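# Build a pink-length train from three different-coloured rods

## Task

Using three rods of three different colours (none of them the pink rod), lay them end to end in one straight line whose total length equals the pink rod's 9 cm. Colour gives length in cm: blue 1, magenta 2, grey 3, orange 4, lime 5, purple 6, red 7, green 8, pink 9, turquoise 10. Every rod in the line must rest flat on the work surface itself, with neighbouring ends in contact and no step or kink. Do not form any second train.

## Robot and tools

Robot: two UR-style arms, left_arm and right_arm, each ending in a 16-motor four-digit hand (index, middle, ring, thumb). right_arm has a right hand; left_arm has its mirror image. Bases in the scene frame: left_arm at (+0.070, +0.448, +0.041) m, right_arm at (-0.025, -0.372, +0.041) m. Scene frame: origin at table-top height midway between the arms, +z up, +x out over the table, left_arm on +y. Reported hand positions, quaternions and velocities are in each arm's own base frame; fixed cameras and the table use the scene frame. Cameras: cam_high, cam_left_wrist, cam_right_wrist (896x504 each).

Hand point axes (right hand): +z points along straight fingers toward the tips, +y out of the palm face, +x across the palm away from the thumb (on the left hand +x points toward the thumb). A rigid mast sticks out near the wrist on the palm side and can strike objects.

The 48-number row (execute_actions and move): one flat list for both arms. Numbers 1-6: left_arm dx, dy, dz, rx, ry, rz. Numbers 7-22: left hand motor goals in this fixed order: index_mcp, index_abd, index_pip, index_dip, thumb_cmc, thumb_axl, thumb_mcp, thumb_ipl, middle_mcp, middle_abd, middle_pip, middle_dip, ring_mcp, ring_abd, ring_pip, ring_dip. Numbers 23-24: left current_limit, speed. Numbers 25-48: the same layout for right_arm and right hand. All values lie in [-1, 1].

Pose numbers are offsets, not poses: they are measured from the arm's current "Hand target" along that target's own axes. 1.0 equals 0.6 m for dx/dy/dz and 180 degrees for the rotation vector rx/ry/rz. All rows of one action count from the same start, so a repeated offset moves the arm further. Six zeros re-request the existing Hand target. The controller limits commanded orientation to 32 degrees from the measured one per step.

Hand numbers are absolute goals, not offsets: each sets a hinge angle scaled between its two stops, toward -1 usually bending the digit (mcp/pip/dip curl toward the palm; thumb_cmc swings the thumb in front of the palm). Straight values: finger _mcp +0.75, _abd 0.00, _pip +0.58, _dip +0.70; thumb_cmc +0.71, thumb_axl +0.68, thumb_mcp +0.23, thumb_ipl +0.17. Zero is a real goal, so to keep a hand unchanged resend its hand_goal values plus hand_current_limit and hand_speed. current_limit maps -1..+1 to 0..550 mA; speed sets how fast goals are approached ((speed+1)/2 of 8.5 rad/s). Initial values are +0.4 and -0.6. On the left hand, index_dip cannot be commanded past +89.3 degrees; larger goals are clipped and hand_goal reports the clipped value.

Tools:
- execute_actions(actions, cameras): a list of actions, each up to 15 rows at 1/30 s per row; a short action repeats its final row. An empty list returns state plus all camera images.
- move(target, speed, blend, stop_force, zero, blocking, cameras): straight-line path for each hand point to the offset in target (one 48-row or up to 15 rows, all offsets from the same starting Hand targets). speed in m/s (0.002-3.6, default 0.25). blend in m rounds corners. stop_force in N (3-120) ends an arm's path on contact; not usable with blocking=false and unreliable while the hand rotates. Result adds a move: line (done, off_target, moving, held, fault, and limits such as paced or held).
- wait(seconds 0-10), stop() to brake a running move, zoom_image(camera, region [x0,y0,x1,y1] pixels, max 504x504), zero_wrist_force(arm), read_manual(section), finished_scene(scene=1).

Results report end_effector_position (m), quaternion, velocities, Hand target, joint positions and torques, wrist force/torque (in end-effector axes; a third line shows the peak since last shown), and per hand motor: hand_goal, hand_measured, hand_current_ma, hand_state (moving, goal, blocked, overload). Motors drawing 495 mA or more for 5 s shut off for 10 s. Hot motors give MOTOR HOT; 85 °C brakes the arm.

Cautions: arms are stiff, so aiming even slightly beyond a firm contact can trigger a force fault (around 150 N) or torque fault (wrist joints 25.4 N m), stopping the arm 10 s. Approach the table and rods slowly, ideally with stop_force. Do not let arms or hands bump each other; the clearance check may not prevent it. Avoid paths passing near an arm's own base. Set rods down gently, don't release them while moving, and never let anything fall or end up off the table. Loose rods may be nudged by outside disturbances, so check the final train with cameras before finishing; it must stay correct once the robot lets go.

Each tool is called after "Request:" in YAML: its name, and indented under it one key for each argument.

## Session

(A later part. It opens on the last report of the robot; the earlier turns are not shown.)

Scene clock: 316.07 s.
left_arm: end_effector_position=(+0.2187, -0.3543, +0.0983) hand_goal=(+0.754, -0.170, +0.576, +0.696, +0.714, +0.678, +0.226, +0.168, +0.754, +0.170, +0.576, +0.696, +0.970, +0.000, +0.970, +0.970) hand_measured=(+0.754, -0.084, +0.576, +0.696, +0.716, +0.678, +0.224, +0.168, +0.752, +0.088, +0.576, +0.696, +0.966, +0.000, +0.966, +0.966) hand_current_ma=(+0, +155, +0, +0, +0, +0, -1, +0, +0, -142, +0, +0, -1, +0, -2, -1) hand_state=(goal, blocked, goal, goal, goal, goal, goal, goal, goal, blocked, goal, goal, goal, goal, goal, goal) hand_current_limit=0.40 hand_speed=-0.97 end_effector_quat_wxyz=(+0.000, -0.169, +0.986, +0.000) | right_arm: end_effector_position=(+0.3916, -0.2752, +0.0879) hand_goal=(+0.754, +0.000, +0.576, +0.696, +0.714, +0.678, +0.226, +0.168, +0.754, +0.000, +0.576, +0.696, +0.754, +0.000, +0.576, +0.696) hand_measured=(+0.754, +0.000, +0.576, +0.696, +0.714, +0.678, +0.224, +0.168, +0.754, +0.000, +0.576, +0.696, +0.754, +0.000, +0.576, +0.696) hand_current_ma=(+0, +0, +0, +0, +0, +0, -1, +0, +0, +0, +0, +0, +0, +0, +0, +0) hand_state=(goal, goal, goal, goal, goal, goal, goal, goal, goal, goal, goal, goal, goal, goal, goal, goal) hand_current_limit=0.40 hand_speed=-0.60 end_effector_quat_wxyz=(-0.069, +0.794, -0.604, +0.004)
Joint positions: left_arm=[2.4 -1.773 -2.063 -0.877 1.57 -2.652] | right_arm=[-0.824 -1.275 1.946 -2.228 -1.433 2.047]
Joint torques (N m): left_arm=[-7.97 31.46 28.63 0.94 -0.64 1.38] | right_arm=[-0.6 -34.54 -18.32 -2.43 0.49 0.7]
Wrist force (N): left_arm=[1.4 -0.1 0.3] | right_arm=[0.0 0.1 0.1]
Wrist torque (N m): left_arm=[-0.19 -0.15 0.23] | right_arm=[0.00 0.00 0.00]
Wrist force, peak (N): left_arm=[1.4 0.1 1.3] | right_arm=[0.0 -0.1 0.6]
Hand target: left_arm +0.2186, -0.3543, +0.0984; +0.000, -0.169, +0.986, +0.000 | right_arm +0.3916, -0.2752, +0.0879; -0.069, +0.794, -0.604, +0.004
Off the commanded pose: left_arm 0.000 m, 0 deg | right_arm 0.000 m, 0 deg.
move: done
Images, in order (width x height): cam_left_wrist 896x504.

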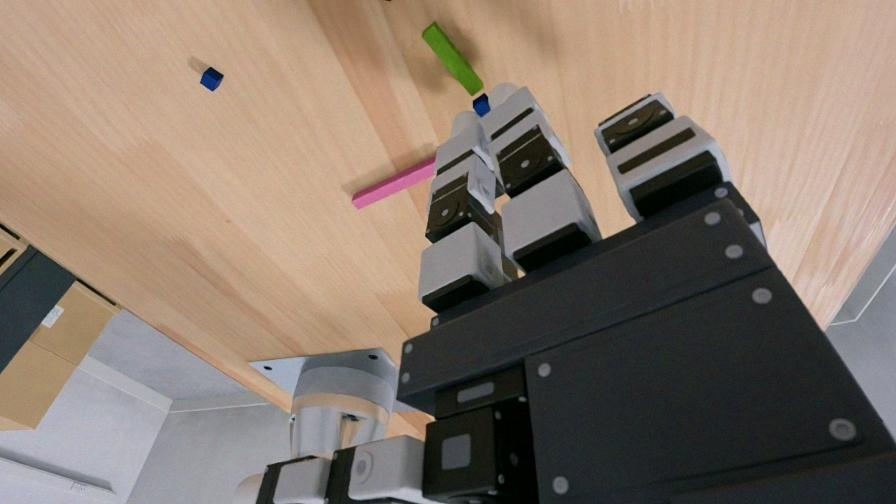

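Request:
move:
  target: [0,0,0.02,0,0,0,0.754,-0.17,0.576,0.696,0.714,0.678,0.226,0.168,0.754,0.17,0.576,0.696,0.97,0,0.97,0.97,0.4,-0.97,0,0,0,0,0,0,0.754,0,0.576,0.696,0.714,0.678,0.226,0.168,0.754,0,0.576,0.696,0.754,0,0.576,0.696,0.4,-0.6]
  speed: 0.05
  cameras: []

Request:
move:
  target: [0,0,0.01,0,0,0,0.754,-0.17,0.576,0.696,0.714,0.678,0.226,0.168,0.754,0.17,0.576,0.696,0.97,0,0.97,0.97,0.4,-0.97,0,0,0,0,0,0,0.754,0,0.576,0.696,0.714,0.678,0.226,0.168,0.754,0,0.576,0.696,0.754,0,0.576,0.696,0.4,-0.6]
  speed: 0.005
  stop_force: 3
  cameras: ["cam_left_wrist"]

Request:
zoom_image:
  camera: "cam_left_wrist"
  region: [400, 20, 540, 160]

Scene clock: 330.60 s.
left_arm: end_effector_position=(+0.2186, -0.3543, +0.0862) hand_goal=(+0.754, -0.170, +0.576, +0.696, +0.714, +0.678, +0.226, +0.168, +0.754, +0.170, +0.576, +0.696, +0.970, +0.000, +0.970, +0.970) hand_measured=(+0.754, -0.084, +0.576, +0.696, +0.716, +0.678, +0.224, +0.168, +0.752, +0.088, +0.576, +0.696, +0.966, +0.000, +0.966, +0.966) hand_current_ma=(+0, +155, +0, +0, +0, +0, -1, +0, +0, -142, +0, +0, -1, +0, -2, -1) hand_state=(goal, blocked, goal, goal, goal, goal, goal, goal, goal, blocked, goal, goal, goal, goal, goal, goal) hand_current_limit=0.40 hand_speed=-0.97 end_effector_quat_wxyz=(+0.000, -0.169, +0.986, +0.000) end_effector_velocity=(-0.001, +0.000, +0.001) end_effector_angular_velocity=(+0.001, +0.003, +0.000) | right_arm: end_effector_position=(+0.3916, -0.2752, +0.0879) hand_goal=(+0.754, +0.000, +0.576, +0.696, +0.714, +0.678, +0.226, +0.168, +0.754, +0.000, +0.576, +0.696, +0.754, +0.000, +0.576, +0.696) hand_measured=(+0.754, +0.000, +0.576, +0.696, +0.714, +0.678, +0.224, +0.168, +0.754, +0.000, +0.576, +0.696, +0.754, +0.000, +0.576, +0.696) hand_current_ma=(+0, +0, +0, +0, +0, +0, -1, +0, +0, +0, +0, +0, +0, +0, +0, +0) hand_state=(goal, goal, goal, goal, goal, goal, goal, goal, goal, goal, goal, goal, goal, goal, goal, goal) hand_current_limit=0.40 hand_speed=-0.60 end_effector_quat_wxyz=(-0.069, +0.794, -0.604, +0.004)
Joint positions: left_arm=[2.4 -1.794 -2.077 -0.842 1.57 -2.652] | right_arm=[-0.824 -1.275 1.946 -2.228 -1.433 2.047]
Joint velocities: left_arm=[0 0.002 0.002 -0.006 -0.002 0] | right_arm=[within noise]
Joint torques (N m): left_arm=[-7.1 32.03 26.5 1.13 0.04 -0.53] | right_arm=[-0.83 -35.21 -18.25 -2.53 0.57 0.76]
Wrist force (N): left_arm=[1.0 -0.1 0.2] | right_arm=[-0.2 0.2 0.5]
Wrist torque (N m): left_arm=[-0.16 -0.11 0.21] | right_arm=[-0.01 0.01 -0.01]
Wrist force, peak (N): left_arm=[1.7 -0.1 0.4] | right_arm=[0.0 0.1 0.6]
Hand target: left_arm +0.2186, -0.3543, +0.0864; +0.000, -0.169, +0.986, +0.000 | right_arm +0.3916, -0.2752, +0.0879; -0.069, +0.794, -0.604, +0.004
Off the commanded pose: left_arm 0.000 m, 0 deg | right_arm 0.000 m, 0 deg.
move: done
No camera images: "cameras" was empty.

Scene clock: 332.47 s.
left_arm: end_effector_position=(+0.2186, -0.3543, +0.0823) hand_goal=(+0.754, -0.170, +0.576, +0.696, +0.714, +0.678, +0.226, +0.168, +0.754, +0.170, +0.576, +0.696, +0.970, +0.000, +0.970, +0.970) hand_measured=(+0.754, -0.084, +0.576, +0.696, +0.716, +0.678, +0.224, +0.168, +0.752, +0.088, +0.576, +0.696, +0.966, +0.000, +0.966, +0.966) hand_current_ma=(+0, +153, +0, +0, +0, +0, -1, +0, +0, -142, +0, +0, -1, +0, -2, -1) hand_state=(goal, blocked, goal, goal, goal, goal, goal, goal, goal, blocked, goal, goal, goal, goal, goal, goal) hand_current_limit=0.40 hand_speed=-0.97 end_effector_quat_wxyz=(+0.000, -0.169, +0.986, +0.000) | right_arm: end_effector_position=(+0.3916, -0.2752, +0.0879) hand_goal=(+0.754, +0.000, +0.576, +0.696, +0.714, +0.678, +0.226, +0.168, +0.754, +0.000, +0.576, +0.696, +0.754, +0.000, +0.576, +0.696) hand_measured=(+0.754, +0.000, +0.576, +0.696, +0.714, +0.678, +0.224, +0.168, +0.754, +0.000, +0.576, +0.696, +0.754, +0.000, +0.576, +0.696) hand_current_ma=(+0, +0, +0, +0, +0, +0, -1, +0, +0, +0, +0, +0, +0, +0, +0, +0) hand_state=(goal, goal, goal, goal, goal, goal, goal, goal, goal, goal, goal, goal, goal, goal, goal, goal) hand_current_limit=0.40 hand_speed=-0.60 end_effector_quat_wxyz=(-0.069, +0.794, -0.604, +0.004)
Joint positions: left_arm=[2.4 -1.801 -2.081 -0.831 1.57 -2.652] | right_arm=[-0.824 -1.275 1.946 -2.228 -1.433 2.047]
Joint torques (N m): left_arm=[-7.14 31.95 28.34 0.96 0.03 -0.53] | right_arm=[-0.63 -35.6 -18.15 -2.63 0.5 0.72]
Wrist force (N): left_arm=[0.9 -0.3 -0.3] | right_arm=[-0.3 0.0 0.3]
Wrist torque (N m): left_arm=[-0.12 -0.15 0.20] | right_arm=[-0.01 0.04 -0.03]
Wrist force, peak (N): left_arm=[1.2 -0.3 -3.3] | right_arm=[0.1 0.4 0.3]
Hand target: left_arm +0.2186, -0.3543, +0.0823; +0.000, -0.169, +0.986, +0.000 (not the last commanded pose) | right_arm +0.3916, -0.2752, +0.0879; -0.069, +0.794, -0.604, +0.004
Off the commanded pose: left_arm 0.002 m, 0 deg | right_arm 0.000 m, 0 deg.
move: contact (left_arm)
Images, in order (width x height): cam_left_wrist 896x504.

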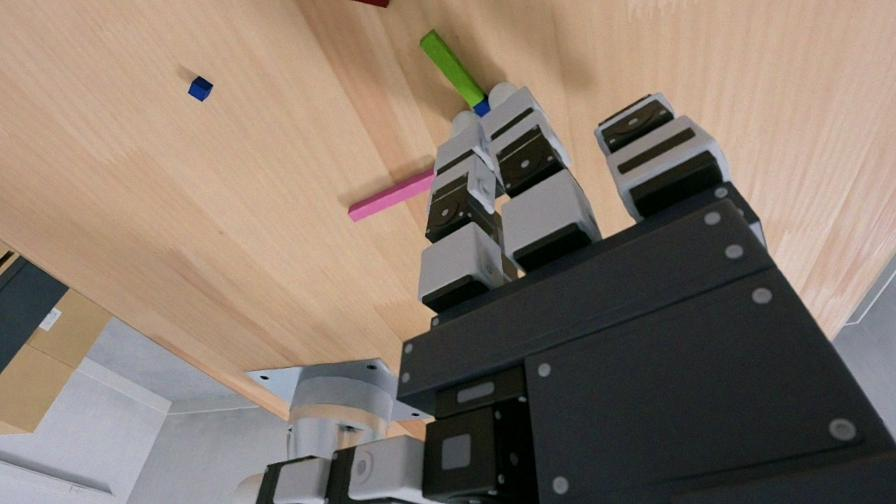

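Scaled by 3.600.

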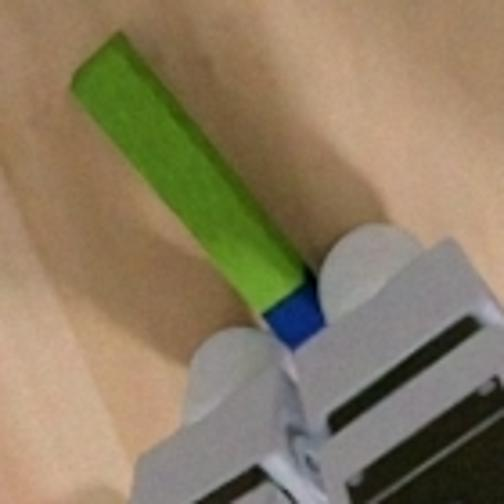

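Request:
move:
  target:
    - [0,0,-0.0012,0,0,0,0.754,-0.17,0.576,0.696,0.714,0.678,0.226,0.168,0.754,0.17,0.576,0.696,0.97,0,0.97,0.97,0.4,-0.97,0,0,0,0,0,0,0.754,0,0.576,0.696,0.714,0.678,0.226,0.168,0.754,0,0.576,0.696,0.754,0,0.576,0.696,0.4,-0.6]
    - [0,0.0045,-0.0012,0,0,0,0.754,-0.17,0.576,0.696,0.714,0.678,0.226,0.168,0.754,0.17,0.576,0.696,0.97,0,0.97,0.97,0.4,-0.97,0,0,0,0,0,0,0.754,0,0.576,0.696,0.714,0.678,0.226,0.168,0.754,0,0.576,0.696,0.754,0,0.576,0.696,0.4,-0.6]
  speed: 0.01
  cameras: ["cam_left_wrist"]

Request:
zoom_image:
  camera: "cam_left_wrist"
  region: [400, 20, 540, 160]

Request:
move:
  target: [0,0,0,0,0,0,0.754,-0.05,0.576,0.696,0.714,0.678,0.226,0.168,0.754,0.05,0.576,0.696,0.97,0,0.97,0.97,0.4,-0.985,0,0,0,0,0,0,0.754,0,0.576,0.696,0.714,0.678,0.226,0.168,0.754,0,0.576,0.696,0.754,0,0.576,0.696,0.4,-0.6]
  speed: 0.02
  cameras: ["cam_left_wrist"]

Request:
zoom_image:
  camera: "cam_left_wrist"
  region: [400, 20, 540, 160]

Scene clock: 344.13 s.
left_arm: end_effector_position=(+0.2177, -0.3517, +0.0831) hand_goal=(+0.754, -0.170, +0.576, +0.696, +0.714, +0.678, +0.226, +0.168, +0.754, +0.170, +0.576, +0.696, +0.970, +0.000, +0.970, +0.970) hand_measured=(+0.754, -0.084, +0.576, +0.696, +0.716, +0.678, +0.224, +0.168, +0.752, +0.088, +0.576, +0.696, +0.966, +0.000, +0.966, +0.966) hand_current_ma=(+0, +153, +0, +0, +0, +0, -1, +0, +0, -142, +0, +0, -1, +0, -2, -1) hand_state=(goal, blocked, goal, goal, goal, goal, goal, goal, goal, blocked, goal, goal, goal, goal, goal, goal) hand_current_limit=0.40 hand_speed=-0.97 end_effector_quat_wxyz=(+0.000, -0.169, +0.986, +0.000) | right_arm: end_effector_position=(+0.3916, -0.2752, +0.0879) hand_goal=(+0.754, +0.000, +0.576, +0.696, +0.714, +0.678, +0.226, +0.168, +0.754, +0.000, +0.576, +0.696, +0.754, +0.000, +0.576, +0.696) hand_measured=(+0.754, +0.000, +0.576, +0.696, +0.714, +0.678, +0.224, +0.168, +0.754, +0.000, +0.576, +0.696, +0.754, +0.000, +0.576, +0.696) hand_current_ma=(+0, +0, +0, +0, +0, +0, -1, +0, +0, +0, +0, +0, +0, +0, +0, +0) hand_state=(goal, goal, goal, goal, goal, goal, goal, goal, goal, goal, goal, goal, goal, goal, goal, goal) hand_current_limit=0.40 hand_speed=-0.60 end_effector_quat_wxyz=(-0.069, +0.794, -0.604, +0.004)
Joint positions: left_arm=[2.402 -1.794 -2.087 -0.831 1.57 -2.649] | right_arm=[-0.824 -1.275 1.946 -2.228 -1.433 2.047]
Joint torques (N m): left_arm=[4.89 21.45 21.03 3.35 0.12 0.93] | right_arm=[-0.55 -35.78 -17.54 -2.7 0.53 0.91]
Wrist force (N): left_arm=[1.5 0.0 0.3] | right_arm=[0.1 0.4 0.1]
Wrist torque (N m): left_arm=[-0.15 -0.16 0.19] | right_arm=[0.05 -0.01 0.01]
Wrist force, peak (N): left_arm=[1.5 -0.5 0.5] | right_arm=[-0.2 0.0 0.6]
Hand target: left_arm +0.2177, -0.3518, +0.0830; +0.000, -0.169, +0.986, +0.000 | right_arm +0.3916, -0.2752, +0.0879; -0.069, +0.794, -0.604, +0.004
Off the commanded pose: left_arm 0.000 m, 0 deg | right_arm 0.000 m, 0 deg.
move: done
Images, in order (width x height): cam_left_wrist 896x504.

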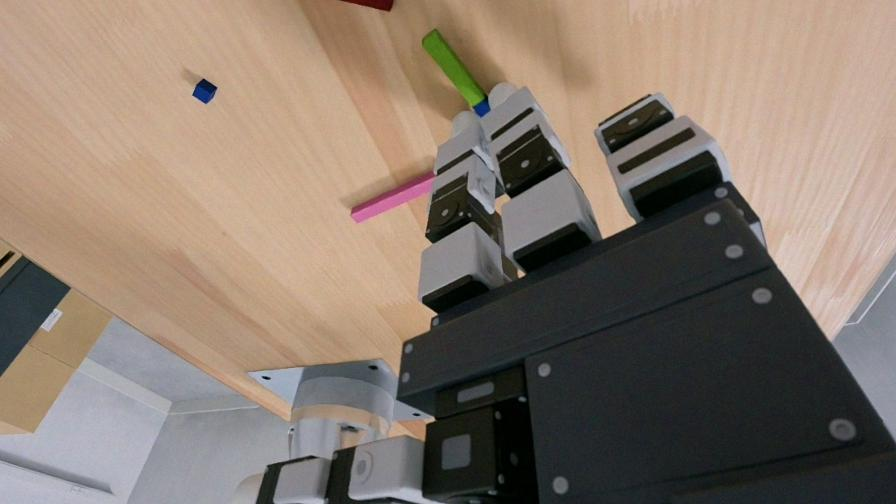

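Scaled by 3.600.

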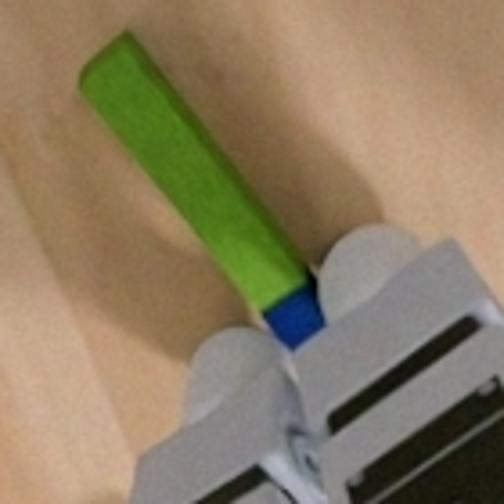

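Scene clock: 344.63 s.
left_arm: end_effector_position=(+0.2178, -0.3518, +0.0831) hand_goal=(+0.754, -0.050, +0.576, +0.696, +0.714, +0.678, +0.226, +0.168, +0.754, +0.050, +0.576, +0.696, +0.970, +0.000, +0.970, +0.970) hand_measured=(+0.754, -0.084, +0.576, +0.696, +0.716, +0.678, +0.224, +0.168, +0.752, +0.088, +0.576, +0.696, +0.966, +0.000, +0.966, +0.966) hand_current_ma=(+0, +78, +0, +0, +0, +0, -1, +0, +0, -69, +0, +0, -1, +0, -2, -1) hand_state=(goal, moving, goal, goal, goal, goal, goal, goal, goal, moving, goal, goal, goal, goal, goal, goal) hand_current_limit=0.40 hand_speed=-0.98 end_effector_quat_wxyz=(+0.000, -0.169, +0.986, +0.000) | right_arm: end_effector_position=(+0.3916, -0.2752, +0.0879) hand_goal=(+0.754, +0.000, +0.576, +0.696, +0.714, +0.678, +0.226, +0.168, +0.754, +0.000, +0.576, +0.696, +0.754, +0.000, +0.576, +0.696) hand_measured=(+0.754, +0.000, +0.576, +0.696, +0.714, +0.678, +0.224, +0.168, +0.754, +0.000, +0.576, +0.696, +0.754, +0.000, +0.576, +0.696) hand_current_ma=(+0, +0, +0, +0, +0, +0, -1, +0, +0, +0, +0, +0, +0, +0, +0, +0) hand_state=(goal, goal, goal, goal, goal, goal, goal, goal, goal, goal, goal, goal, goal, goal, goal, goal) hand_current_limit=0.40 hand_speed=-0.60 end_effector_quat_wxyz=(-0.069, +0.794, -0.604, +0.004)
Joint positions: left_arm=[2.402 -1.794 -2.087 -0.831 1.57 -2.649] | right_arm=[-0.824 -1.275 1.946 -2.228 -1.433 2.047]
Joint torques (N m): left_arm=[-0.16 17.89 27.82 1.47 -0.1 -0.62] | right_arm=[-0.46 -36.09 -18.3 -2.54 0.68 1.05]
Wrist force (N): left_arm=[1.0 0.1 0.6] | right_arm=[-0.1 0.1 0.3]
Wrist torque (N m): left_arm=[-0.17 -0.09 0.14] | right_arm=[0.00 0.01 0.00]
Wrist force, peak (N): left_arm=[1.6 0.0 0.5] | right_arm=[-0.2 0.1 0.4]
Hand target: left_arm +0.2177, -0.3518, +0.0830; +0.000, -0.169, +0.986, +0.000 | right_arm +0.3916, -0.2752, +0.0879; -0.069, +0.794, -0.604, +0.004
Off the commanded pose: left_arm 0.000 m, 0 deg | right_arm 0.000 m, 0 deg.
move: done
Images, in order (width x height): cam_left_wrist 896x504.

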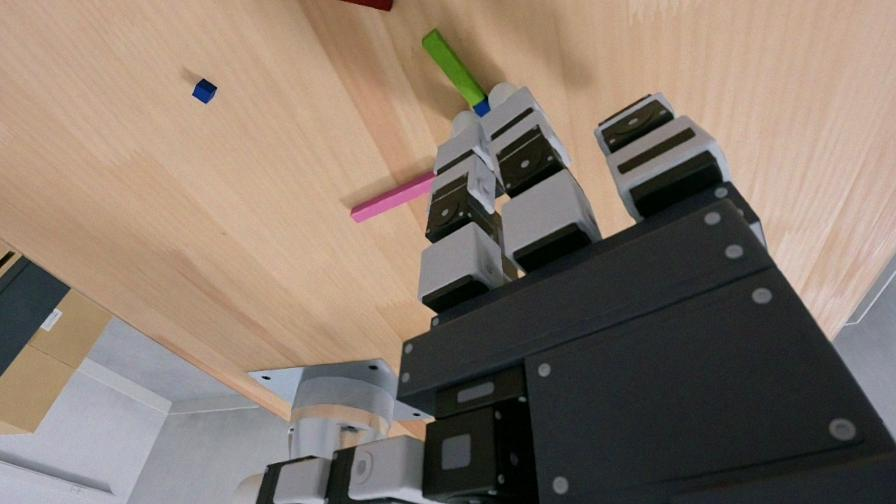

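Scaled by 3.600.

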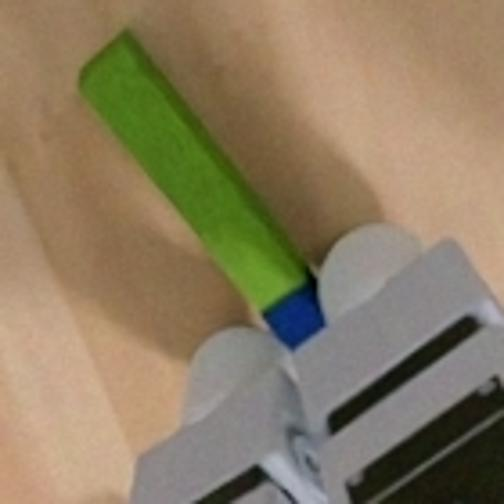

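Request:
move:
  target:
    - [0,0,-0.03,0,0,0,0.754,-0.05,0.576,0.696,0.714,0.678,0.226,0.168,0.754,0.05,0.576,0.696,0.97,0,0.97,0.97,0.4,-0.985,0,0,0,0,0,0,0.754,0,0.576,0.696,0.714,0.678,0.226,0.168,0.754,0,0.576,0.696,0.754,0,0.576,0.696,0.4,-0.6]
    - [0,0,-0.09,0,0,0,0.754,-0.05,0.576,0.696,0.714,0.678,0.226,0.168,0.754,0.05,0.576,0.696,0.97,0,0.97,0.97,0.4,-0.985,0,0,0,0,0,0,0.754,0,0.576,0.696,0.714,0.678,0.226,0.168,0.754,0,0.576,0.696,0.754,0,0.576,0.696,0.4,-0.6]
  speed: [0.03,0.15]
  blend: [0.005,0]
  cameras: ["cam_left_wrist"]

Request:
zoom_image:
  camera: "cam_left_wrist"
  region: [400, 0, 540, 140]

Request:
move:
  target: [-0.4498,-0.2077,-0.0083,0,0,-0.1113,0.754,0,0.576,0.696,0.714,0.678,0.226,0.168,0.754,0,0.576,0.696,0.97,0,0.97,0.97,0.4,-0.9,0,0,0,0,0,0,0.754,0,0.576,0.696,0.714,0.678,0.226,0.168,0.754,0,0.576,0.696,0.754,0,0.576,0.696,0.4,-0.6]
  speed: 0.25
  cameras: ["cam_left_wrist"]

Request:
zoom_image:
  camera: "cam_left_wrist"
  region: [400, 0, 570, 150]

Scene clock: 365.97 s.
left_arm: end_effector_position=(+0.2178, -0.3518, +0.1370) hand_goal=(+0.754, -0.050, +0.576, +0.696, +0.714, +0.678, +0.226, +0.168, +0.754, +0.050, +0.576, +0.696, +0.970, +0.000, +0.970, +0.970) hand_measured=(+0.754, -0.054, +0.576, +0.696, +0.716, +0.678, +0.222, +0.168, +0.752, +0.052, +0.576, +0.696, +0.966, +0.000, +0.966, +0.966) hand_current_ma=(+0, -1, +0, +0, +0, +0, -1, +0, +0, +1, +0, +0, -1, +0, -2, -1) hand_state=(goal, goal, goal, goal, goal, goal, goal, goal, goal, goal, goal, goal, goal, goal, goal, goal) hand_current_limit=0.40 hand_speed=-0.98 end_effector_quat_wxyz=(+0.000, -0.169, +0.986, +0.000) | right_arm: end_effector_position=(+0.3916, -0.2752, +0.0879) hand_goal=(+0.754, +0.000, +0.576, +0.696, +0.714, +0.678, +0.226, +0.168, +0.754, +0.000, +0.576, +0.696, +0.754, +0.000, +0.576, +0.696) hand_measured=(+0.754, +0.000, +0.576, +0.696, +0.714, +0.678, +0.224, +0.168, +0.754, +0.000, +0.576, +0.696, +0.754, +0.000, +0.576, +0.696) hand_current_ma=(+0, +0, +0, +0, +0, +0, -1, +0, +0, +0, +0, +0, +0, +0, +0, +0) hand_state=(goal, goal, goal, goal, goal, goal, goal, goal, goal, goal, goal, goal, goal, goal, goal, goal) hand_current_limit=0.40 hand_speed=-0.60 end_effector_quat_wxyz=(-0.069, +0.794, -0.604, +0.004)
Joint positions: left_arm=[2.402 -1.706 -2.022 -0.984 1.57 -2.649] | right_arm=[-0.824 -1.275 1.946 -2.228 -1.433 2.047]
Joint torques (N m): left_arm=[8.25 26.37 17.09 0.92 -0.36 1.35] | right_arm=[-0.58 -36.13 -18.05 -2.67 0.71 1.12]
Wrist force (N): left_arm=[1.5 -0.2 0.3] | right_arm=[-0.3 -0.2 0.3]
Wrist torque (N m): left_arm=[-0.18 -0.16 0.19] | right_arm=[-0.05 0.03 -0.03]
Wrist force, peak (N): left_arm=[1.5 0.1 1.7] | right_arm=[0.3 0.3 0.5]
Hand target: left_arm +0.2178, -0.3518, +0.1370; +0.000, -0.169, +0.986, +0.000 | right_arm +0.3916, -0.2752, +0.0879; -0.069, +0.794, -0.604, +0.004
Off the commanded pose: left_arm 0.000 m, 0 deg | right_arm 0.000 m, 0 deg.
move: done
Images, in order (width x height): cam_left_wrist 896x504.

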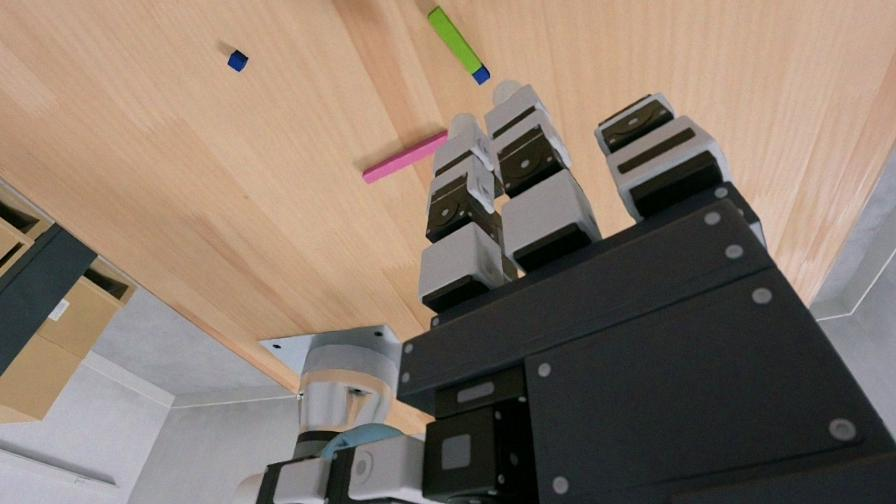

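Scaled by 3.600.

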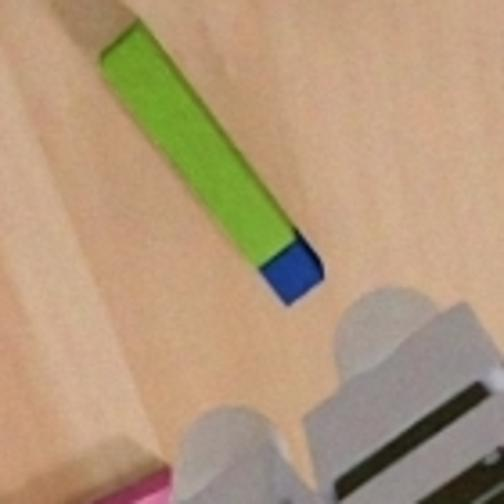

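Scene clock: 367.67 s.
left_arm: end_effector_position=(+0.5137, -0.3795, +0.1419) hand_goal=(+0.754, +0.000, +0.576, +0.696, +0.714, +0.678, +0.226, +0.168, +0.754, +0.000, +0.576, +0.696, +0.970, +0.000, +0.970, +0.970) hand_measured=(+0.754, -0.004, +0.576, +0.696, +0.716, +0.678, +0.222, +0.168, +0.752, +0.002, +0.576, +0.696, +0.966, +0.000, +0.966, +0.966) hand_current_ma=(+0, -1, +0, +0, +0, +0, -1, +0, +0, +1, +0, +0, -1, +0, -2, -1) hand_state=(goal, goal, goal, goal, goal, goal, goal, goal, goal, goal, goal, goal, goal, goal, goal, goal) hand_current_limit=0.40 hand_speed=-0.90 end_effector_quat_wxyz=(+0.000, -0.338, +0.941, +0.000) | right_arm: end_effector_position=(+0.3916, -0.2752, +0.0879) hand_goal=(+0.754, +0.000, +0.576, +0.696, +0.714, +0.678, +0.226, +0.168, +0.754, +0.000, +0.576, +0.696, +0.754, +0.000, +0.576, +0.696) hand_measured=(+0.754, +0.000, +0.576, +0.696, +0.714, +0.678, +0.224, +0.168, +0.754, +0.000, +0.576, +0.696, +0.754, +0.000, +0.576, +0.696) hand_current_ma=(+0, +0, +0, +0, +0, +0, -1, +0, +0, +0, +0, +0, +0, +0, +0, +0) hand_state=(goal, goal, goal, goal, goal, goal, goal, goal, goal, goal, goal, goal, goal, goal, goal, goal) hand_current_limit=0.40 hand_speed=-0.60 end_effector_quat_wxyz=(-0.069, +0.794, -0.604, +0.004)
Joint positions: left_arm=[2.692 -2.191 -1.307 -1.215 1.57 -2.709] | right_arm=[-0.824 -1.275 1.946 -2.228 -1.433 2.047]
Joint torques (N m): left_arm=[-1.34 37.43 34.45 2.82 0.93 1.18] | right_arm=[-0.18 -35.08 -18.95 -2.72 0.76 0.99]
Wrist force (N): left_arm=[1.4 0.4 0.1] | right_arm=[-0.2 0.0 0.2]
Wrist torque (N m): left_arm=[-0.09 -0.17 0.22] | right_arm=[-0.02 0.02 -0.01]
Wrist force, peak (N): left_arm=[3.8 1.1 0.4] | right_arm=[-0.4 0.2 0.4]
Hand target: left_arm +0.5137, -0.3795, +0.1419; +0.000, -0.338, +0.941, +0.000 | right_arm +0.3916, -0.2752, +0.0879; -0.069, +0.794, -0.604, +0.004
Off the commanded pose: left_arm 0.000 m, 0 deg | right_arm 0.000 m, 0 deg.
move: done
Images, in order (width x height): cam_left_wrist 896x504.

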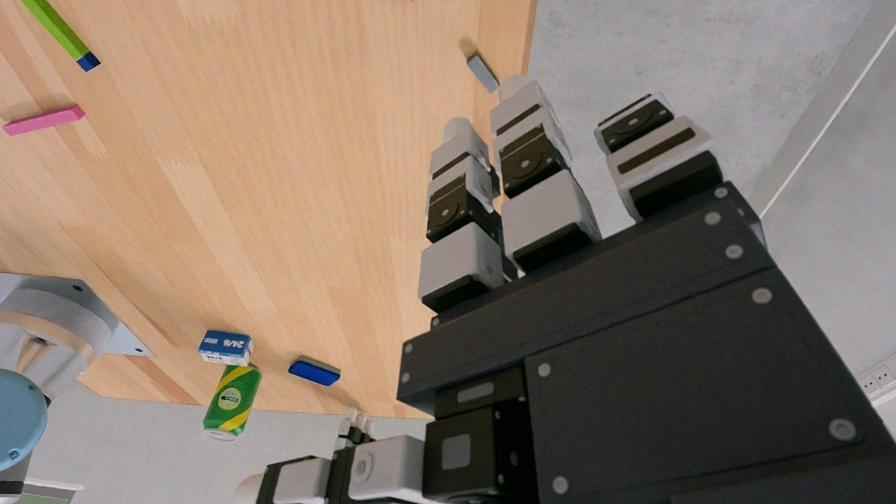

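Scaled by 2.965.

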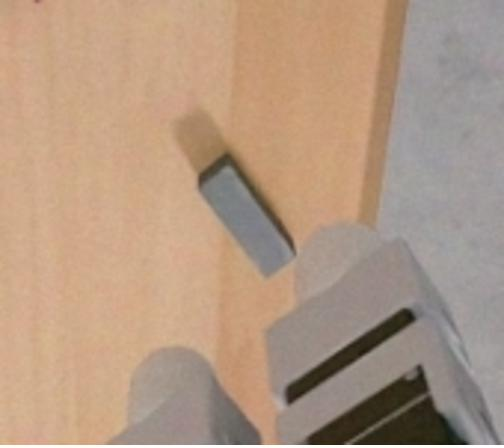

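Request:
move:
  target: [-0.0015,-0.0042,0.0867,0,0,0,0.754,0,0.576,0.696,0.714,0.678,0.226,0.168,0.754,0,0.576,0.696,0.97,0,0.97,0.97,0.4,-0.9,0,0,0,0,0,0,0.754,0,0.576,0.696,0.714,0.678,0.226,0.168,0.754,0,0.576,0.696,0.754,0,0.576,0.696,0.4,-0.6]
  speed: 0.12
  cameras: []

Request:
move:
  target: [0,0,0.03,0,0,0,0.754,0,0.576,0.696,0.714,0.678,0.226,0.168,0.754,0,0.576,0.696,0.97,0,0.97,0.97,0.4,-0.97,0,0,0,0,0,0,0.754,0,0.576,0.696,0.714,0.678,0.226,0.168,0.754,0,0.576,0.696,0.754,0,0.576,0.696,0.4,-0.6]
  speed: 0.008
  stop_force: 4
  cameras: ["cam_left_wrist"]

Request:
zoom_image:
  camera: "cam_left_wrist"
  region: [430, 50, 570, 160]

Scene clock: 378.20 s.
left_arm: end_effector_position=(+0.5160, -0.3809, +0.0899) hand_goal=(+0.754, +0.000, +0.576, +0.696, +0.714, +0.678, +0.226, +0.168, +0.754, +0.000, +0.576, +0.696, +0.970, +0.000, +0.970, +0.970) hand_measured=(+0.754, -0.004, +0.576, +0.696, +0.716, +0.678, +0.222, +0.168, +0.752, +0.002, +0.576, +0.696, +0.966, +0.000, +0.966, +0.966) hand_current_ma=(+0, -1, +0, +0, +0, +0, -1, +0, +0, +1, +0, +0, -1, +0, -2, -1) hand_state=(goal, goal, goal, goal, goal, goal, goal, goal, goal, goal, goal, goal, goal, goal, goal, goal) hand_current_limit=0.40 hand_speed=-0.90 end_effector_quat_wxyz=(+0.000, -0.338, +0.941, +0.000) | right_arm: end_effector_position=(+0.3916, -0.2752, +0.0879) hand_goal=(+0.754, +0.000, +0.576, +0.696, +0.714, +0.678, +0.226, +0.168, +0.754, +0.000, +0.576, +0.696, +0.754, +0.000, +0.576, +0.696) hand_measured=(+0.754, +0.000, +0.576, +0.696, +0.714, +0.678, +0.224, +0.168, +0.754, +0.000, +0.576, +0.696, +0.754, +0.000, +0.576, +0.696) hand_current_ma=(+0, +0, +0, +0, +0, +0, -1, +0, +0, +0, +0, +0, +0, +0, +0, +0) hand_state=(goal, goal, goal, goal, goal, goal, goal, goal, goal, goal, goal, goal, goal, goal, goal, goal) hand_current_limit=0.40 hand_speed=-0.60 end_effector_quat_wxyz=(-0.069, +0.794, -0.604, +0.004)
Joint positions: left_arm=[2.692 -2.247 -1.355 -1.11 1.57 -2.71] | right_arm=[-0.824 -1.275 1.946 -2.228 -1.433 2.047]
Joint torques (N m): left_arm=[-7.25 47.24 31.37 1.88 0.7 -1.27] | right_arm=[-0.34 -35.22 -17.32 -2.59 0.45 1.04]
Wrist force (N): left_arm=[1.6 0.1 0.2] | right_arm=[0.0 -0.2 0.1]
Wrist torque (N m): left_arm=[-0.13 -0.19 0.27] | right_arm=[-0.02 -0.01 -0.01]
Wrist force, peak (N): left_arm=[1.8 0.1 1.3] | right_arm=[-0.4 0.2 0.5]
Hand target: left_arm +0.5160, -0.3809, +0.0899; +0.000, -0.338, +0.941, +0.000 | right_arm +0.3916, -0.2752, +0.0879; -0.069, +0.794, -0.604, +0.004
Off the commanded pose: left_arm 0.000 m, 0 deg | right_arm 0.000 m, 0 deg.
move: done
No camera images: "cameras" was empty.

Scene clock: 380.20 s.
left_arm: end_effector_position=(+0.5160, -0.3809, +0.0823) hand_goal=(+0.754, +0.000, +0.576, +0.696, +0.714, +0.678, +0.226, +0.168, +0.754, +0.000, +0.576, +0.696, +0.970, +0.000, +0.970, +0.970) hand_measured=(+0.754, -0.002, +0.576, +0.696, +0.716, +0.678, +0.222, +0.168, +0.752, +0.002, +0.576, +0.696, +0.966, +0.000, +0.966, +0.966) hand_current_ma=(+0, -1, +0, +0, +0, +0, -1, +0, +0, +1, +0, +0, -1, +0, -2, -1) hand_state=(goal, goal, goal, goal, goal, goal, goal, goal, goal, goal, goal, goal, goal, goal, goal, goal) hand_current_limit=0.40 hand_speed=-0.97 end_effector_quat_wxyz=(+0.000, -0.338, +0.941, +0.000) | right_arm: end_effector_position=(+0.3916, -0.2752, +0.0879) hand_goal=(+0.754, +0.000, +0.576, +0.696, +0.714, +0.678, +0.226, +0.168, +0.754, +0.000, +0.576, +0.696, +0.754, +0.000, +0.576, +0.696) hand_measured=(+0.754, +0.000, +0.576, +0.696, +0.714, +0.678, +0.224, +0.168, +0.754, +0.000, +0.576, +0.696, +0.754, +0.000, +0.576, +0.696) hand_current_ma=(+0, +0, +0, +0, +0, +0, -1, +0, +0, +0, +0, +0, +0, +0, +0, +0) hand_state=(goal, goal, goal, goal, goal, goal, goal, goal, goal, goal, goal, goal, goal, goal, goal, goal) hand_current_limit=0.40 hand_speed=-0.60 end_effector_quat_wxyz=(-0.069, +0.794, -0.604, +0.004)
Joint positions: left_arm=[2.692 -2.256 -1.362 -1.095 1.57 -2.71] | right_arm=[-0.824 -1.275 1.946 -2.228 -1.433 2.047]
Joint torques (N m): left_arm=[-6.34 48.2 29.04 0.63 -0.25 -1.15] | right_arm=[-0.69 -35.39 -17.16 -2.78 0.72 1.19]
Wrist force (N): left_arm=[1.4 -0.1 -4.1] | right_arm=[-0.1 0.0 0.2]
Wrist torque (N m): left_arm=[0.26 -0.20 0.26] | right_arm=[0.00 0.00 0.00]
Wrist force, peak (N): left_arm=[1.8 0.4 -9.2] | right_arm=[0.1 0.5 0.3]
Hand target: left_arm +0.5160, -0.3809, +0.0823; +0.000, -0.338, +0.941, +0.000 (not the last commanded pose) | right_arm +0.3916, -0.2752, +0.0879; -0.069, +0.794, -0.604, +0.004
Off the commanded pose: left_arm 0.010 m, 0 deg | right_arm 0.000 m, 0 deg.
move: contact (left_arm)
Images, in order (width x height): cam_left_wrist 896x504.

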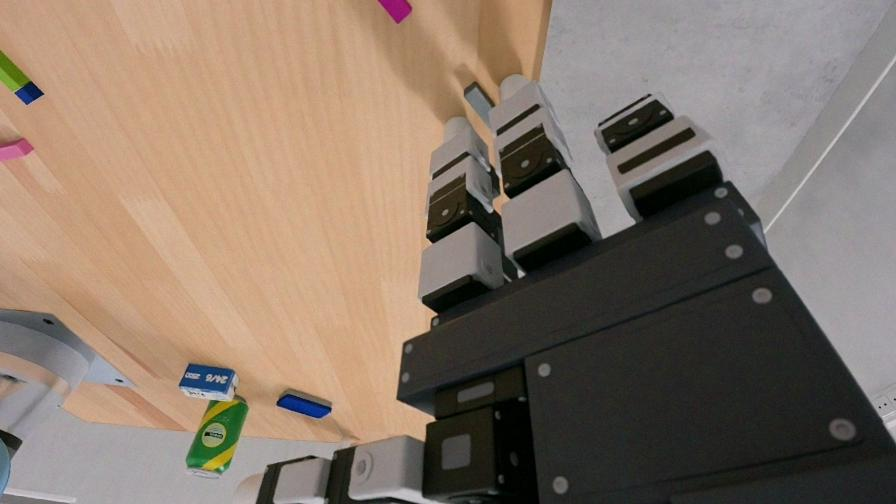

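Scaled by 3.600.

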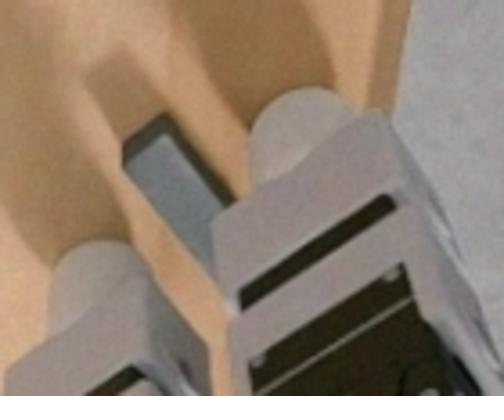

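Request:
move:
  target: [0,-0.001,-0.002,0,0,0,0.754,0,0.576,0.696,0.714,0.678,0.226,0.168,0.754,0,0.576,0.696,0.97,0,0.97,0.97,0.4,-0.97,0,0,0,0,0,0,0.754,0,0.576,0.696,0.714,0.678,0.226,0.168,0.754,0,0.576,0.696,0.754,0,0.576,0.696,0.4,-0.6]
  speed: 0.02
  cameras: []

Request:
move:
  target: [0,0,0,0,0,0,0.754,-0.17,0.576,0.696,0.714,0.678,0.226,0.168,0.754,0.17,0.576,0.696,0.97,0,0.97,0.97,0.4,-0.97,0,0,0,0,0,0,0.754,0,0.576,0.696,0.714,0.678,0.226,0.168,0.754,0,0.576,0.696,0.754,0,0.576,0.696,0.4,-0.6]
  speed: 0.02
  cameras: []

Request:
wait:
  seconds: 0.8
  cameras: ["cam_left_wrist"]

Request:
zoom_image:
  camera: "cam_left_wrist"
  region: [430, 50, 570, 160]

Scene clock: 387.70 s.
left_arm: end_effector_position=(+0.5164, -0.3814, +0.0835) hand_goal=(+0.754, +0.000, +0.576, +0.696, +0.714, +0.678, +0.226, +0.168, +0.754, +0.000, +0.576, +0.696, +0.970, +0.000, +0.970, +0.970) hand_measured=(+0.754, -0.002, +0.576, +0.696, +0.716, +0.678, +0.222, +0.168, +0.752, +0.002, +0.576, +0.696, +0.966, +0.000, +0.966, +0.966) hand_current_ma=(+0, -1, +0, +0, +0, +0, -1, +0, +0, +1, +0, +0, -1, +0, -2, -1) hand_state=(goal, goal, goal, goal, goal, goal, goal, goal, goal, goal, goal, goal, goal, goal, goal, goal) hand_current_limit=0.40 hand_speed=-0.97 end_effector_quat_wxyz=(+0.000, -0.338, +0.941, +0.000) | right_arm: end_effector_position=(+0.3916, -0.2752, +0.0879) hand_goal=(+0.754, +0.000, +0.576, +0.696, +0.714, +0.678, +0.226, +0.168, +0.754, +0.000, +0.576, +0.696, +0.754, +0.000, +0.576, +0.696) hand_measured=(+0.754, +0.000, +0.576, +0.696, +0.714, +0.678, +0.224, +0.168, +0.754, +0.000, +0.576, +0.696, +0.754, +0.000, +0.576, +0.696) hand_current_ma=(+0, +0, +0, +0, +0, +0, -1, +0, +0, +0, +0, +0, +0, +0, +0, +0) hand_state=(goal, goal, goal, goal, goal, goal, goal, goal, goal, goal, goal, goal, goal, goal, goal, goal) hand_current_limit=0.40 hand_speed=-0.60 end_effector_quat_wxyz=(-0.069, +0.794, -0.604, +0.004)
Joint positions: left_arm=[2.691 -2.255 -1.359 -1.098 1.57 -2.71] | right_arm=[-0.824 -1.275 1.946 -2.228 -1.433 2.047]
Joint torques (N m): left_arm=[-7.16 51.44 29.55 1.5 -0.36 -1.23] | right_arm=[-0.51 -36.6 -18.16 -2.54 0.71 1.18]
Wrist force (N): left_arm=[1.7 0.2 0.2] | right_arm=[0.0 0.0 0.3]
Wrist torque (N m): left_arm=[-0.11 -0.20 0.32] | right_arm=[-0.02 -0.01 0.00]
Wrist force, peak (N): left_arm=[1.7 0.1 -5.4] | right_arm=[-0.2 0.2 0.4]
Hand target: left_arm +0.5164, -0.3814, +0.0835; +0.000, -0.338, +0.941, +0.000 | right_arm +0.3916, -0.2752, +0.0879; -0.069, +0.794, -0.604, +0.004
Off the commanded pose: left_arm 0.000 m, 0 deg | right_arm 0.000 m, 0 deg.
move: done
No camera images: "cameras" was empty.

Scene clock: 388.63 s.
left_arm: end_effector_position=(+0.5164, -0.3814, +0.0835) hand_goal=(+0.754, -0.170, +0.576, +0.696, +0.714, +0.678, +0.226, +0.168, +0.754, +0.170, +0.576, +0.696, +0.970, +0.000, +0.970, +0.970) hand_measured=(+0.754, -0.080, +0.576, +0.696, +0.716, +0.678, +0.222, +0.168, +0.752, +0.082, +0.576, +0.696, +0.966, +0.000, +0.966, +0.966) hand_current_ma=(+0, +27, +0, +0, +0, +0, -1, +0, +0, -25, +0, +0, -1, +0, -2, -1) hand_state=(goal, moving, goal, goal, goal, goal, goal, goal, goal, moving, goal, goal, goal, goal, goal, goal) hand_current_limit=0.40 hand_speed=-0.97 end_effector_quat_wxyz=(+0.000, -0.338, +0.941, +0.000) | right_arm: end_effector_position=(+0.3916, -0.2752, +0.0879) hand_goal=(+0.754, +0.000, +0.576, +0.696, +0.714, +0.678, +0.226, +0.168, +0.754, +0.000, +0.576, +0.696, +0.754, +0.000, +0.576, +0.696) hand_measured=(+0.754, +0.000, +0.576, +0.696, +0.714, +0.678, +0.224, +0.168, +0.754, +0.000, +0.576, +0.696, +0.754, +0.000, +0.576, +0.696) hand_current_ma=(+0, +0, +0, +0, +0, +0, -1, +0, +0, +0, +0, +0, +0, +0, +0, +0) hand_state=(goal, goal, goal, goal, goal, goal, goal, goal, goal, goal, goal, goal, goal, goal, goal, goal) hand_current_limit=0.40 hand_speed=-0.60 end_effector_quat_wxyz=(-0.069, +0.794, -0.604, +0.004)
Joint positions: left_arm=[2.691 -2.255 -1.359 -1.098 1.57 -2.71] | right_arm=[-0.824 -1.275 1.946 -2.228 -1.433 2.047]
Joint torques (N m): left_arm=[-4.92 50.57 14.78 3.59 -0.21 -0.53] | right_arm=[-0.7 -35.98 -18.13 -2.84 0.7 1.2]
Wrist force (N): left_arm=[1.9 0.1 0.3] | right_arm=[-0.2 0.0 0.3]
Wrist torque (N m): left_arm=[-0.13 -0.22 0.33] | right_arm=[-0.02 0.02 -0.02]
Wrist force, peak (N): left_arm=[2.0 0.1 0.3] | right_arm=[0.0 0.4 0.2]
Hand target: left_arm +0.5164, -0.3814, +0.0835; +0.000, -0.338, +0.941, +0.000 | right_arm +0.3916, -0.2752, +0.0879; -0.069, +0.794, -0.604, +0.004
Off the commanded pose: left_arm 0.000 m, 0 deg | right_arm 0.000 m, 0 deg.
move: done
No camera images: "cameras" was empty.

Scene clock: 389.43 s.
left_arm: end_effector_position=(+0.5164, -0.3814, +0.0835) hand_goal=(+0.754, -0.170, +0.576, +0.696, +0.714, +0.678, +0.226, +0.168, +0.754, +0.170, +0.576, +0.696, +0.970, +0.000, +0.970, +0.970) hand_measured=(+0.754, -0.084, +0.576, +0.696, +0.716, +0.678, +0.222, +0.168, +0.752, +0.088, +0.576, +0.696, +0.966, +0.000, +0.966, +0.966) hand_current_ma=(+0, +155, +0, +0, +0, +0, -1, +0, +0, -143, +0, +0, -1, +0, -2, -1) hand_state=(goal, blocked, goal, goal, goal, goal, goal, goal, goal, blocked, goal, goal, goal, goal, goal, goal) hand_current_limit=0.40 hand_speed=-0.97 end_effector_quat_wxyz=(+0.000, -0.338, +0.941, +0.000) | right_arm: end_effector_position=(+0.3916, -0.2752, +0.0879) hand_goal=(+0.754, +0.000, +0.576, +0.696, +0.714, +0.678, +0.226, +0.168, +0.754, +0.000, +0.576, +0.696, +0.754, +0.000, +0.576, +0.696) hand_measured=(+0.754, +0.000, +0.576, +0.696, +0.714, +0.678, +0.224, +0.168, +0.754, +0.000, +0.576, +0.696, +0.754, +0.000, +0.576, +0.696) hand_current_ma=(+0, +0, +0, +0, +0, +0, -1, +0, +0, +0, +0, +0, +0, +0, +0, +0) hand_state=(goal, goal, goal, goal, goal, goal, goal, goal, goal, goal, goal, goal, goal, goal, goal, goal) hand_current_limit=0.40 hand_speed=-0.60 end_effector_quat_wxyz=(-0.069, +0.794, -0.604, +0.004)
Joint positions: left_arm=[2.691 -2.255 -1.359 -1.098 1.57 -2.71] | right_arm=[-0.824 -1.275 1.946 -2.228 -1.433 2.047]
Joint torques (N m): left_arm=[-4.55 51.12 15.6 3.7 -0.27 -0.2] | right_arm=[-1.56 -35.81 -17.96 -2.92 0.79 1.31]
Wrist force (N): left_arm=[1.9 0.0 0.5] | right_arm=[-0.3 0.2 0.1]
Wrist torque (N m): left_arm=[-0.15 -0.22 0.35] | right_arm=[0.03 0.03 -0.02]
Wrist force, peak (N): left_arm=[1.9 0.0 0.5] | right_arm=[-0.3 0.1 0.4]
Hand target: left_arm +0.5164, -0.3814, +0.0835; +0.000, -0.338, +0.941, +0.000 | right_arm +0.3916, -0.2752, +0.0879; -0.069, +0.794, -0.604, +0.004
Off the commanded pose: left_arm 0.000 m, 0 deg | right_arm 0.000 m, 0 deg.
wait: 0.80 s; at rest by 0.17 s
Images, in order (width x height): cam_left_wrist 896x504.

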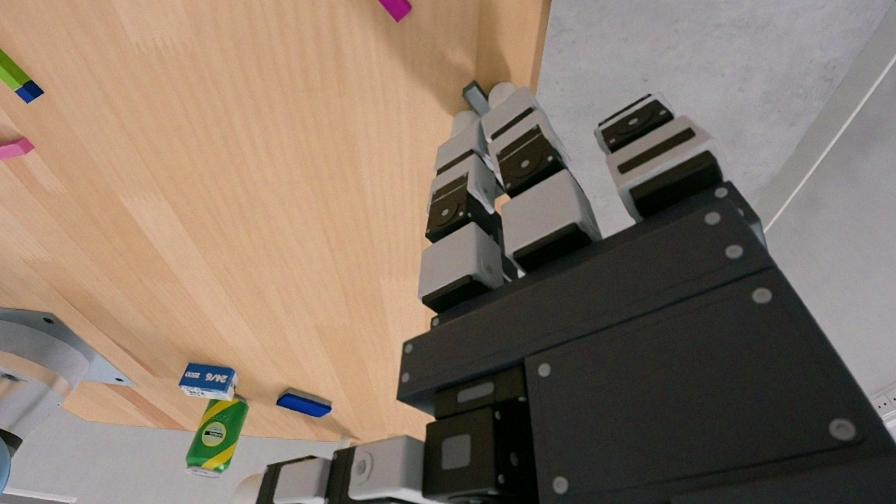

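Scaled by 3.600.

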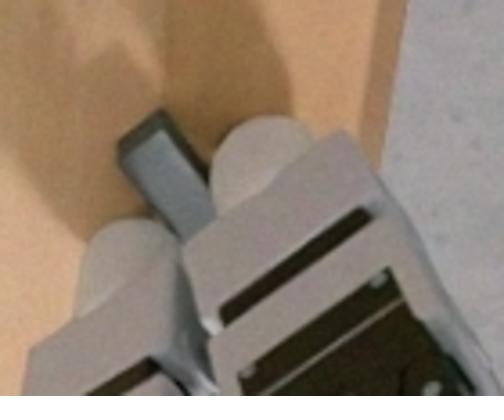

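Request:
move:
  target:
    - [0,0,-0.02,0,0,0,0.754,-0.17,0.576,0.696,0.714,0.678,0.226,0.168,0.754,0.17,0.576,0.696,0.97,0,0.97,0.97,0.4,-0.97,0,0,0,0,0,0,0.754,0,0.576,0.696,0.714,0.678,0.226,0.168,0.754,0,0.576,0.696,0.754,0,0.576,0.696,0.4,-0.6]
    - [0,0,-0.0833,0,0,0,0.754,-0.17,0.576,0.696,0.714,0.678,0.226,0.168,0.754,0.17,0.576,0.696,0.97,0,0.97,0.97,0.4,-0.97,0,0,0,0,0,0,0.754,0,0.576,0.696,0.714,0.678,0.226,0.168,0.754,0,0.576,0.696,0.754,0,0.576,0.696,0.4,-0.6]
    - [0.366,0.3172,-0.0833,0,0,0.1113,0.754,-0.17,0.576,0.696,0.714,0.678,0.226,0.168,0.754,0.17,0.576,0.696,0.97,0,0.97,0.97,0.4,-0.97,0,0,0,0,0,0,0.754,0,0.576,0.696,0.714,0.678,0.226,0.168,0.754,0,0.576,0.696,0.754,0,0.576,0.696,0.4,-0.6]
  speed: [0.03,0.15,0.2]
  blend: [0.005,0.02,0]
  cameras: ["cam_left_wrist"]

Request:
zoom_image:
  camera: "cam_left_wrist"
  region: [400, 0, 560, 160]

Scene clock: 403.67 s.
left_arm: end_effector_position=(+0.2260, -0.3740, +0.1336) hand_goal=(+0.754, -0.170, +0.576, +0.696, +0.714, +0.678, +0.226, +0.168, +0.754, +0.170, +0.576, +0.696, +0.970, +0.000, +0.970, +0.970) hand_measured=(+0.754, -0.084, +0.576, +0.696, +0.716, +0.678, +0.222, +0.168, +0.752, +0.088, +0.576, +0.696, +0.966, +0.000, +0.966, +0.966) hand_current_ma=(+0, +155, +0, +0, +0, +0, -1, +0, +0, -143, +0, +0, -1, +0, -2, -1) hand_state=(goal, blocked, goal, goal, goal, goal, goal, goal, goal, blocked, goal, goal, goal, goal, goal, goal) hand_current_limit=0.40 hand_speed=-0.97 end_effector_quat_wxyz=(+0.000, -0.169, +0.986, +0.000) | right_arm: end_effector_position=(+0.3916, -0.2752, +0.0879) hand_goal=(+0.754, +0.000, +0.576, +0.696, +0.714, +0.678, +0.226, +0.168, +0.754, +0.000, +0.576, +0.696, +0.754, +0.000, +0.576, +0.696) hand_measured=(+0.754, +0.000, +0.576, +0.696, +0.714, +0.678, +0.224, +0.168, +0.754, +0.000, +0.576, +0.696, +0.754, +0.000, +0.576, +0.696) hand_current_ma=(+0, +0, +0, +0, +0, +0, -1, +0, +0, +0, +0, +0, +0, +0, +0, +0) hand_state=(goal, goal, goal, goal, goal, goal, goal, goal, goal, goal, goal, goal, goal, goal, goal, goal) hand_current_limit=0.40 hand_speed=-0.60 end_effector_quat_wxyz=(-0.069, +0.794, -0.604, +0.004)
Joint positions: left_arm=[2.381 -1.762 -1.964 -0.986 1.57 -2.671] | right_arm=[-0.824 -1.275 1.946 -2.228 -1.433 2.047]
Joint torques (N m): left_arm=[-0.73 26.19 22.56 0.76 0.45 1.51] | right_arm=[-0.74 -35.55 -17.36 -2.84 0.74 1.35]
Wrist force (N): left_arm=[1.2 -0.3 0.5] | right_arm=[-0.1 0.1 0.0]
Wrist torque (N m): left_arm=[-0.21 -0.12 0.31] | right_arm=[0.02 0.01 -0.01]
Wrist force, peak (N): left_arm=[3.3 0.6 0.5] | right_arm=[-0.1 0.2 0.5]
Hand target: left_arm +0.2259, -0.3740, +0.1336; +0.000, -0.169, +0.986, +0.000 | right_arm +0.3916, -0.2752, +0.0879; -0.069, +0.794, -0.604, +0.004
Off the commanded pose: left_arm 0.000 m, 0 deg | right_arm 0.000 m, 0 deg.
move: done; blend cut to 0.019 m at target 2
Images, in order (width x height): cam_left_wrist 896x504.

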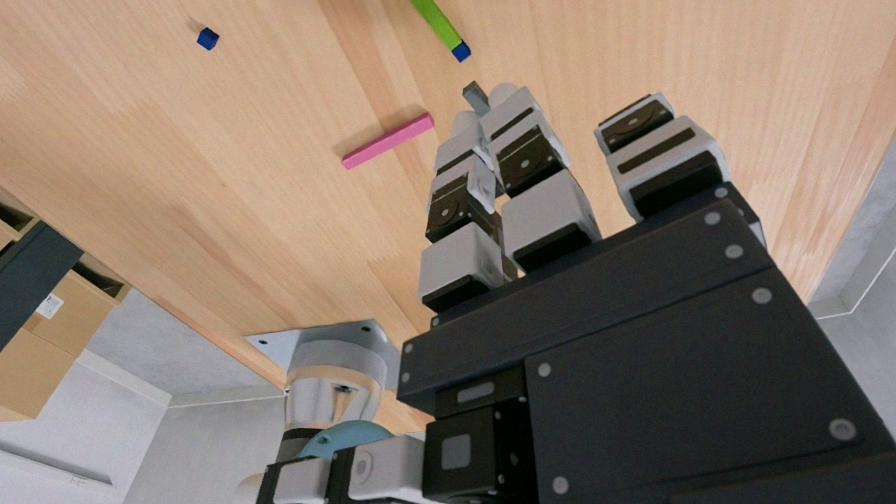

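Scaled by 3.150.

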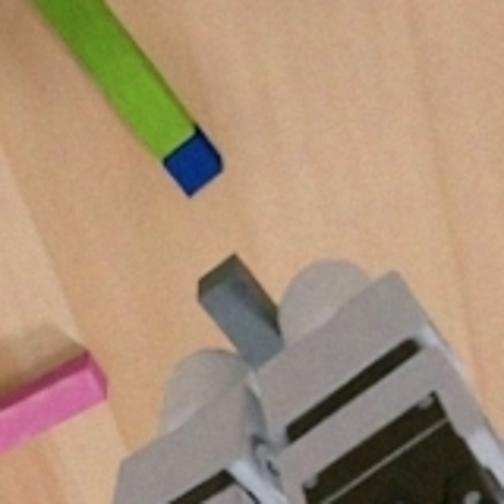

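Request:
move:
  target: [0,0,0.0585,0,0,0,0.754,-0.17,0.576,0.696,0.714,0.678,0.226,0.168,0.754,0.17,0.576,0.696,0.97,0,0.97,0.97,0.4,-0.97,0,0,0,0,0,0,0.754,0,0.576,0.696,0.714,0.678,0.226,0.168,0.754,0,0.576,0.696,0.754,0,0.576,0.696,0.4,-0.6]
  speed: 0.08
  cameras: ["cam_left_wrist"]

Request:
zoom_image:
  camera: "cam_left_wrist"
  region: [400, 20, 540, 160]

Scene clock: 410.83 s.
left_arm: end_effector_position=(+0.2259, -0.3740, +0.0985) hand_goal=(+0.754, -0.170, +0.576, +0.696, +0.714, +0.678, +0.226, +0.168, +0.754, +0.170, +0.576, +0.696, +0.970, +0.000, +0.970, +0.970) hand_measured=(+0.754, -0.084, +0.576, +0.696, +0.716, +0.678, +0.222, +0.168, +0.752, +0.088, +0.576, +0.696, +0.966, +0.000, +0.966, +0.966) hand_current_ma=(+0, +155, +0, +0, +0, +0, -1, +0, +0, -143, +0, +0, -1, +0, -2, -1) hand_state=(goal, blocked, goal, goal, goal, goal, goal, goal, goal, blocked, goal, goal, goal, goal, goal, goal) hand_current_limit=0.40 hand_speed=-0.97 end_effector_quat_wxyz=(+0.000, -0.169, +0.986, +0.000) | right_arm: end_effector_position=(+0.3916, -0.2752, +0.0879) hand_goal=(+0.754, +0.000, +0.576, +0.696, +0.714, +0.678, +0.226, +0.168, +0.754, +0.000, +0.576, +0.696, +0.754, +0.000, +0.576, +0.696) hand_measured=(+0.754, +0.000, +0.576, +0.696, +0.714, +0.678, +0.224, +0.168, +0.754, +0.000, +0.576, +0.696, +0.754, +0.000, +0.576, +0.696) hand_current_ma=(+0, +0, +0, +0, +0, +0, -1, +0, +0, +0, +0, +0, +0, +0, +0, +0) hand_state=(goal, goal, goal, goal, goal, goal, goal, goal, goal, goal, goal, goal, goal, goal, goal, goal) hand_current_limit=0.40 hand_speed=-0.60 end_effector_quat_wxyz=(-0.069, +0.794, -0.604, +0.004)
Joint positions: left_arm=[2.381 -1.816 -2.007 -0.89 1.57 -2.671] | right_arm=[-0.824 -1.275 1.946 -2.228 -1.433 2.047]
Joint torques (N m): left_arm=[-6.95 31.34 29.17 1.51 0.34 -0.35] | right_arm=[-0.65 -35.1 -17.91 -2.96 0.71 1.43]
Wrist force (N): left_arm=[1.2 -0.1 0.3] | right_arm=[0.0 0.2 -0.1]
Wrist torque (N m): left_arm=[-0.17 -0.12 0.30] | right_arm=[0.03 0.00 0.00]
Wrist force, peak (N): left_arm=[1.5 -0.1 1.3] | right_arm=[-0.2 0.2 0.5]
Hand target: left_arm +0.2259, -0.3740, +0.0985; +0.000, -0.169, +0.986, +0.000 | right_arm +0.3916, -0.2752, +0.0879; -0.069, +0.794, -0.604, +0.004
Off the commanded pose: left_arm 0.000 m, 0 deg | right_arm 0.000 m, 0 deg.
move: done
Images, in order (width x height): cam_left_wrist 896x504.

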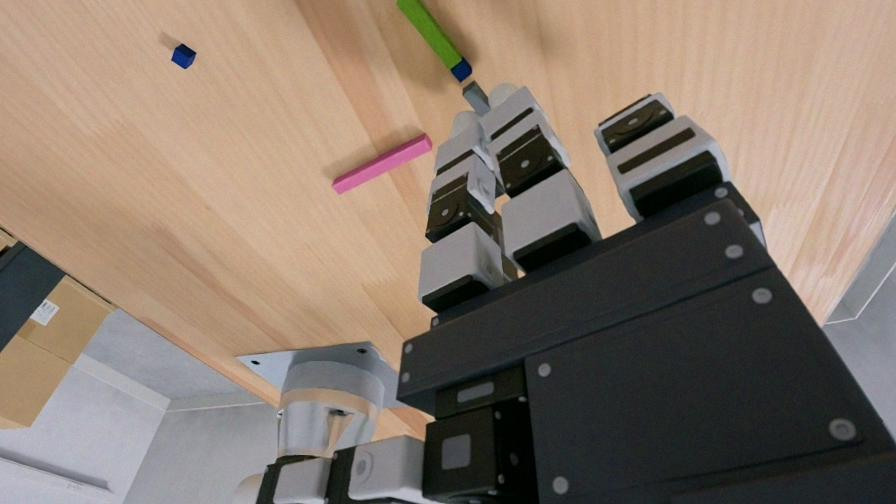

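Scaled by 3.600.

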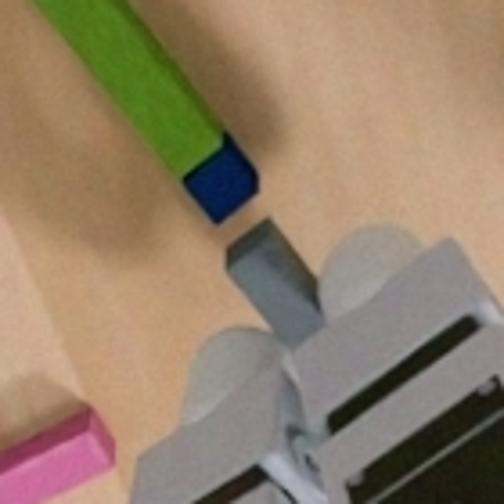

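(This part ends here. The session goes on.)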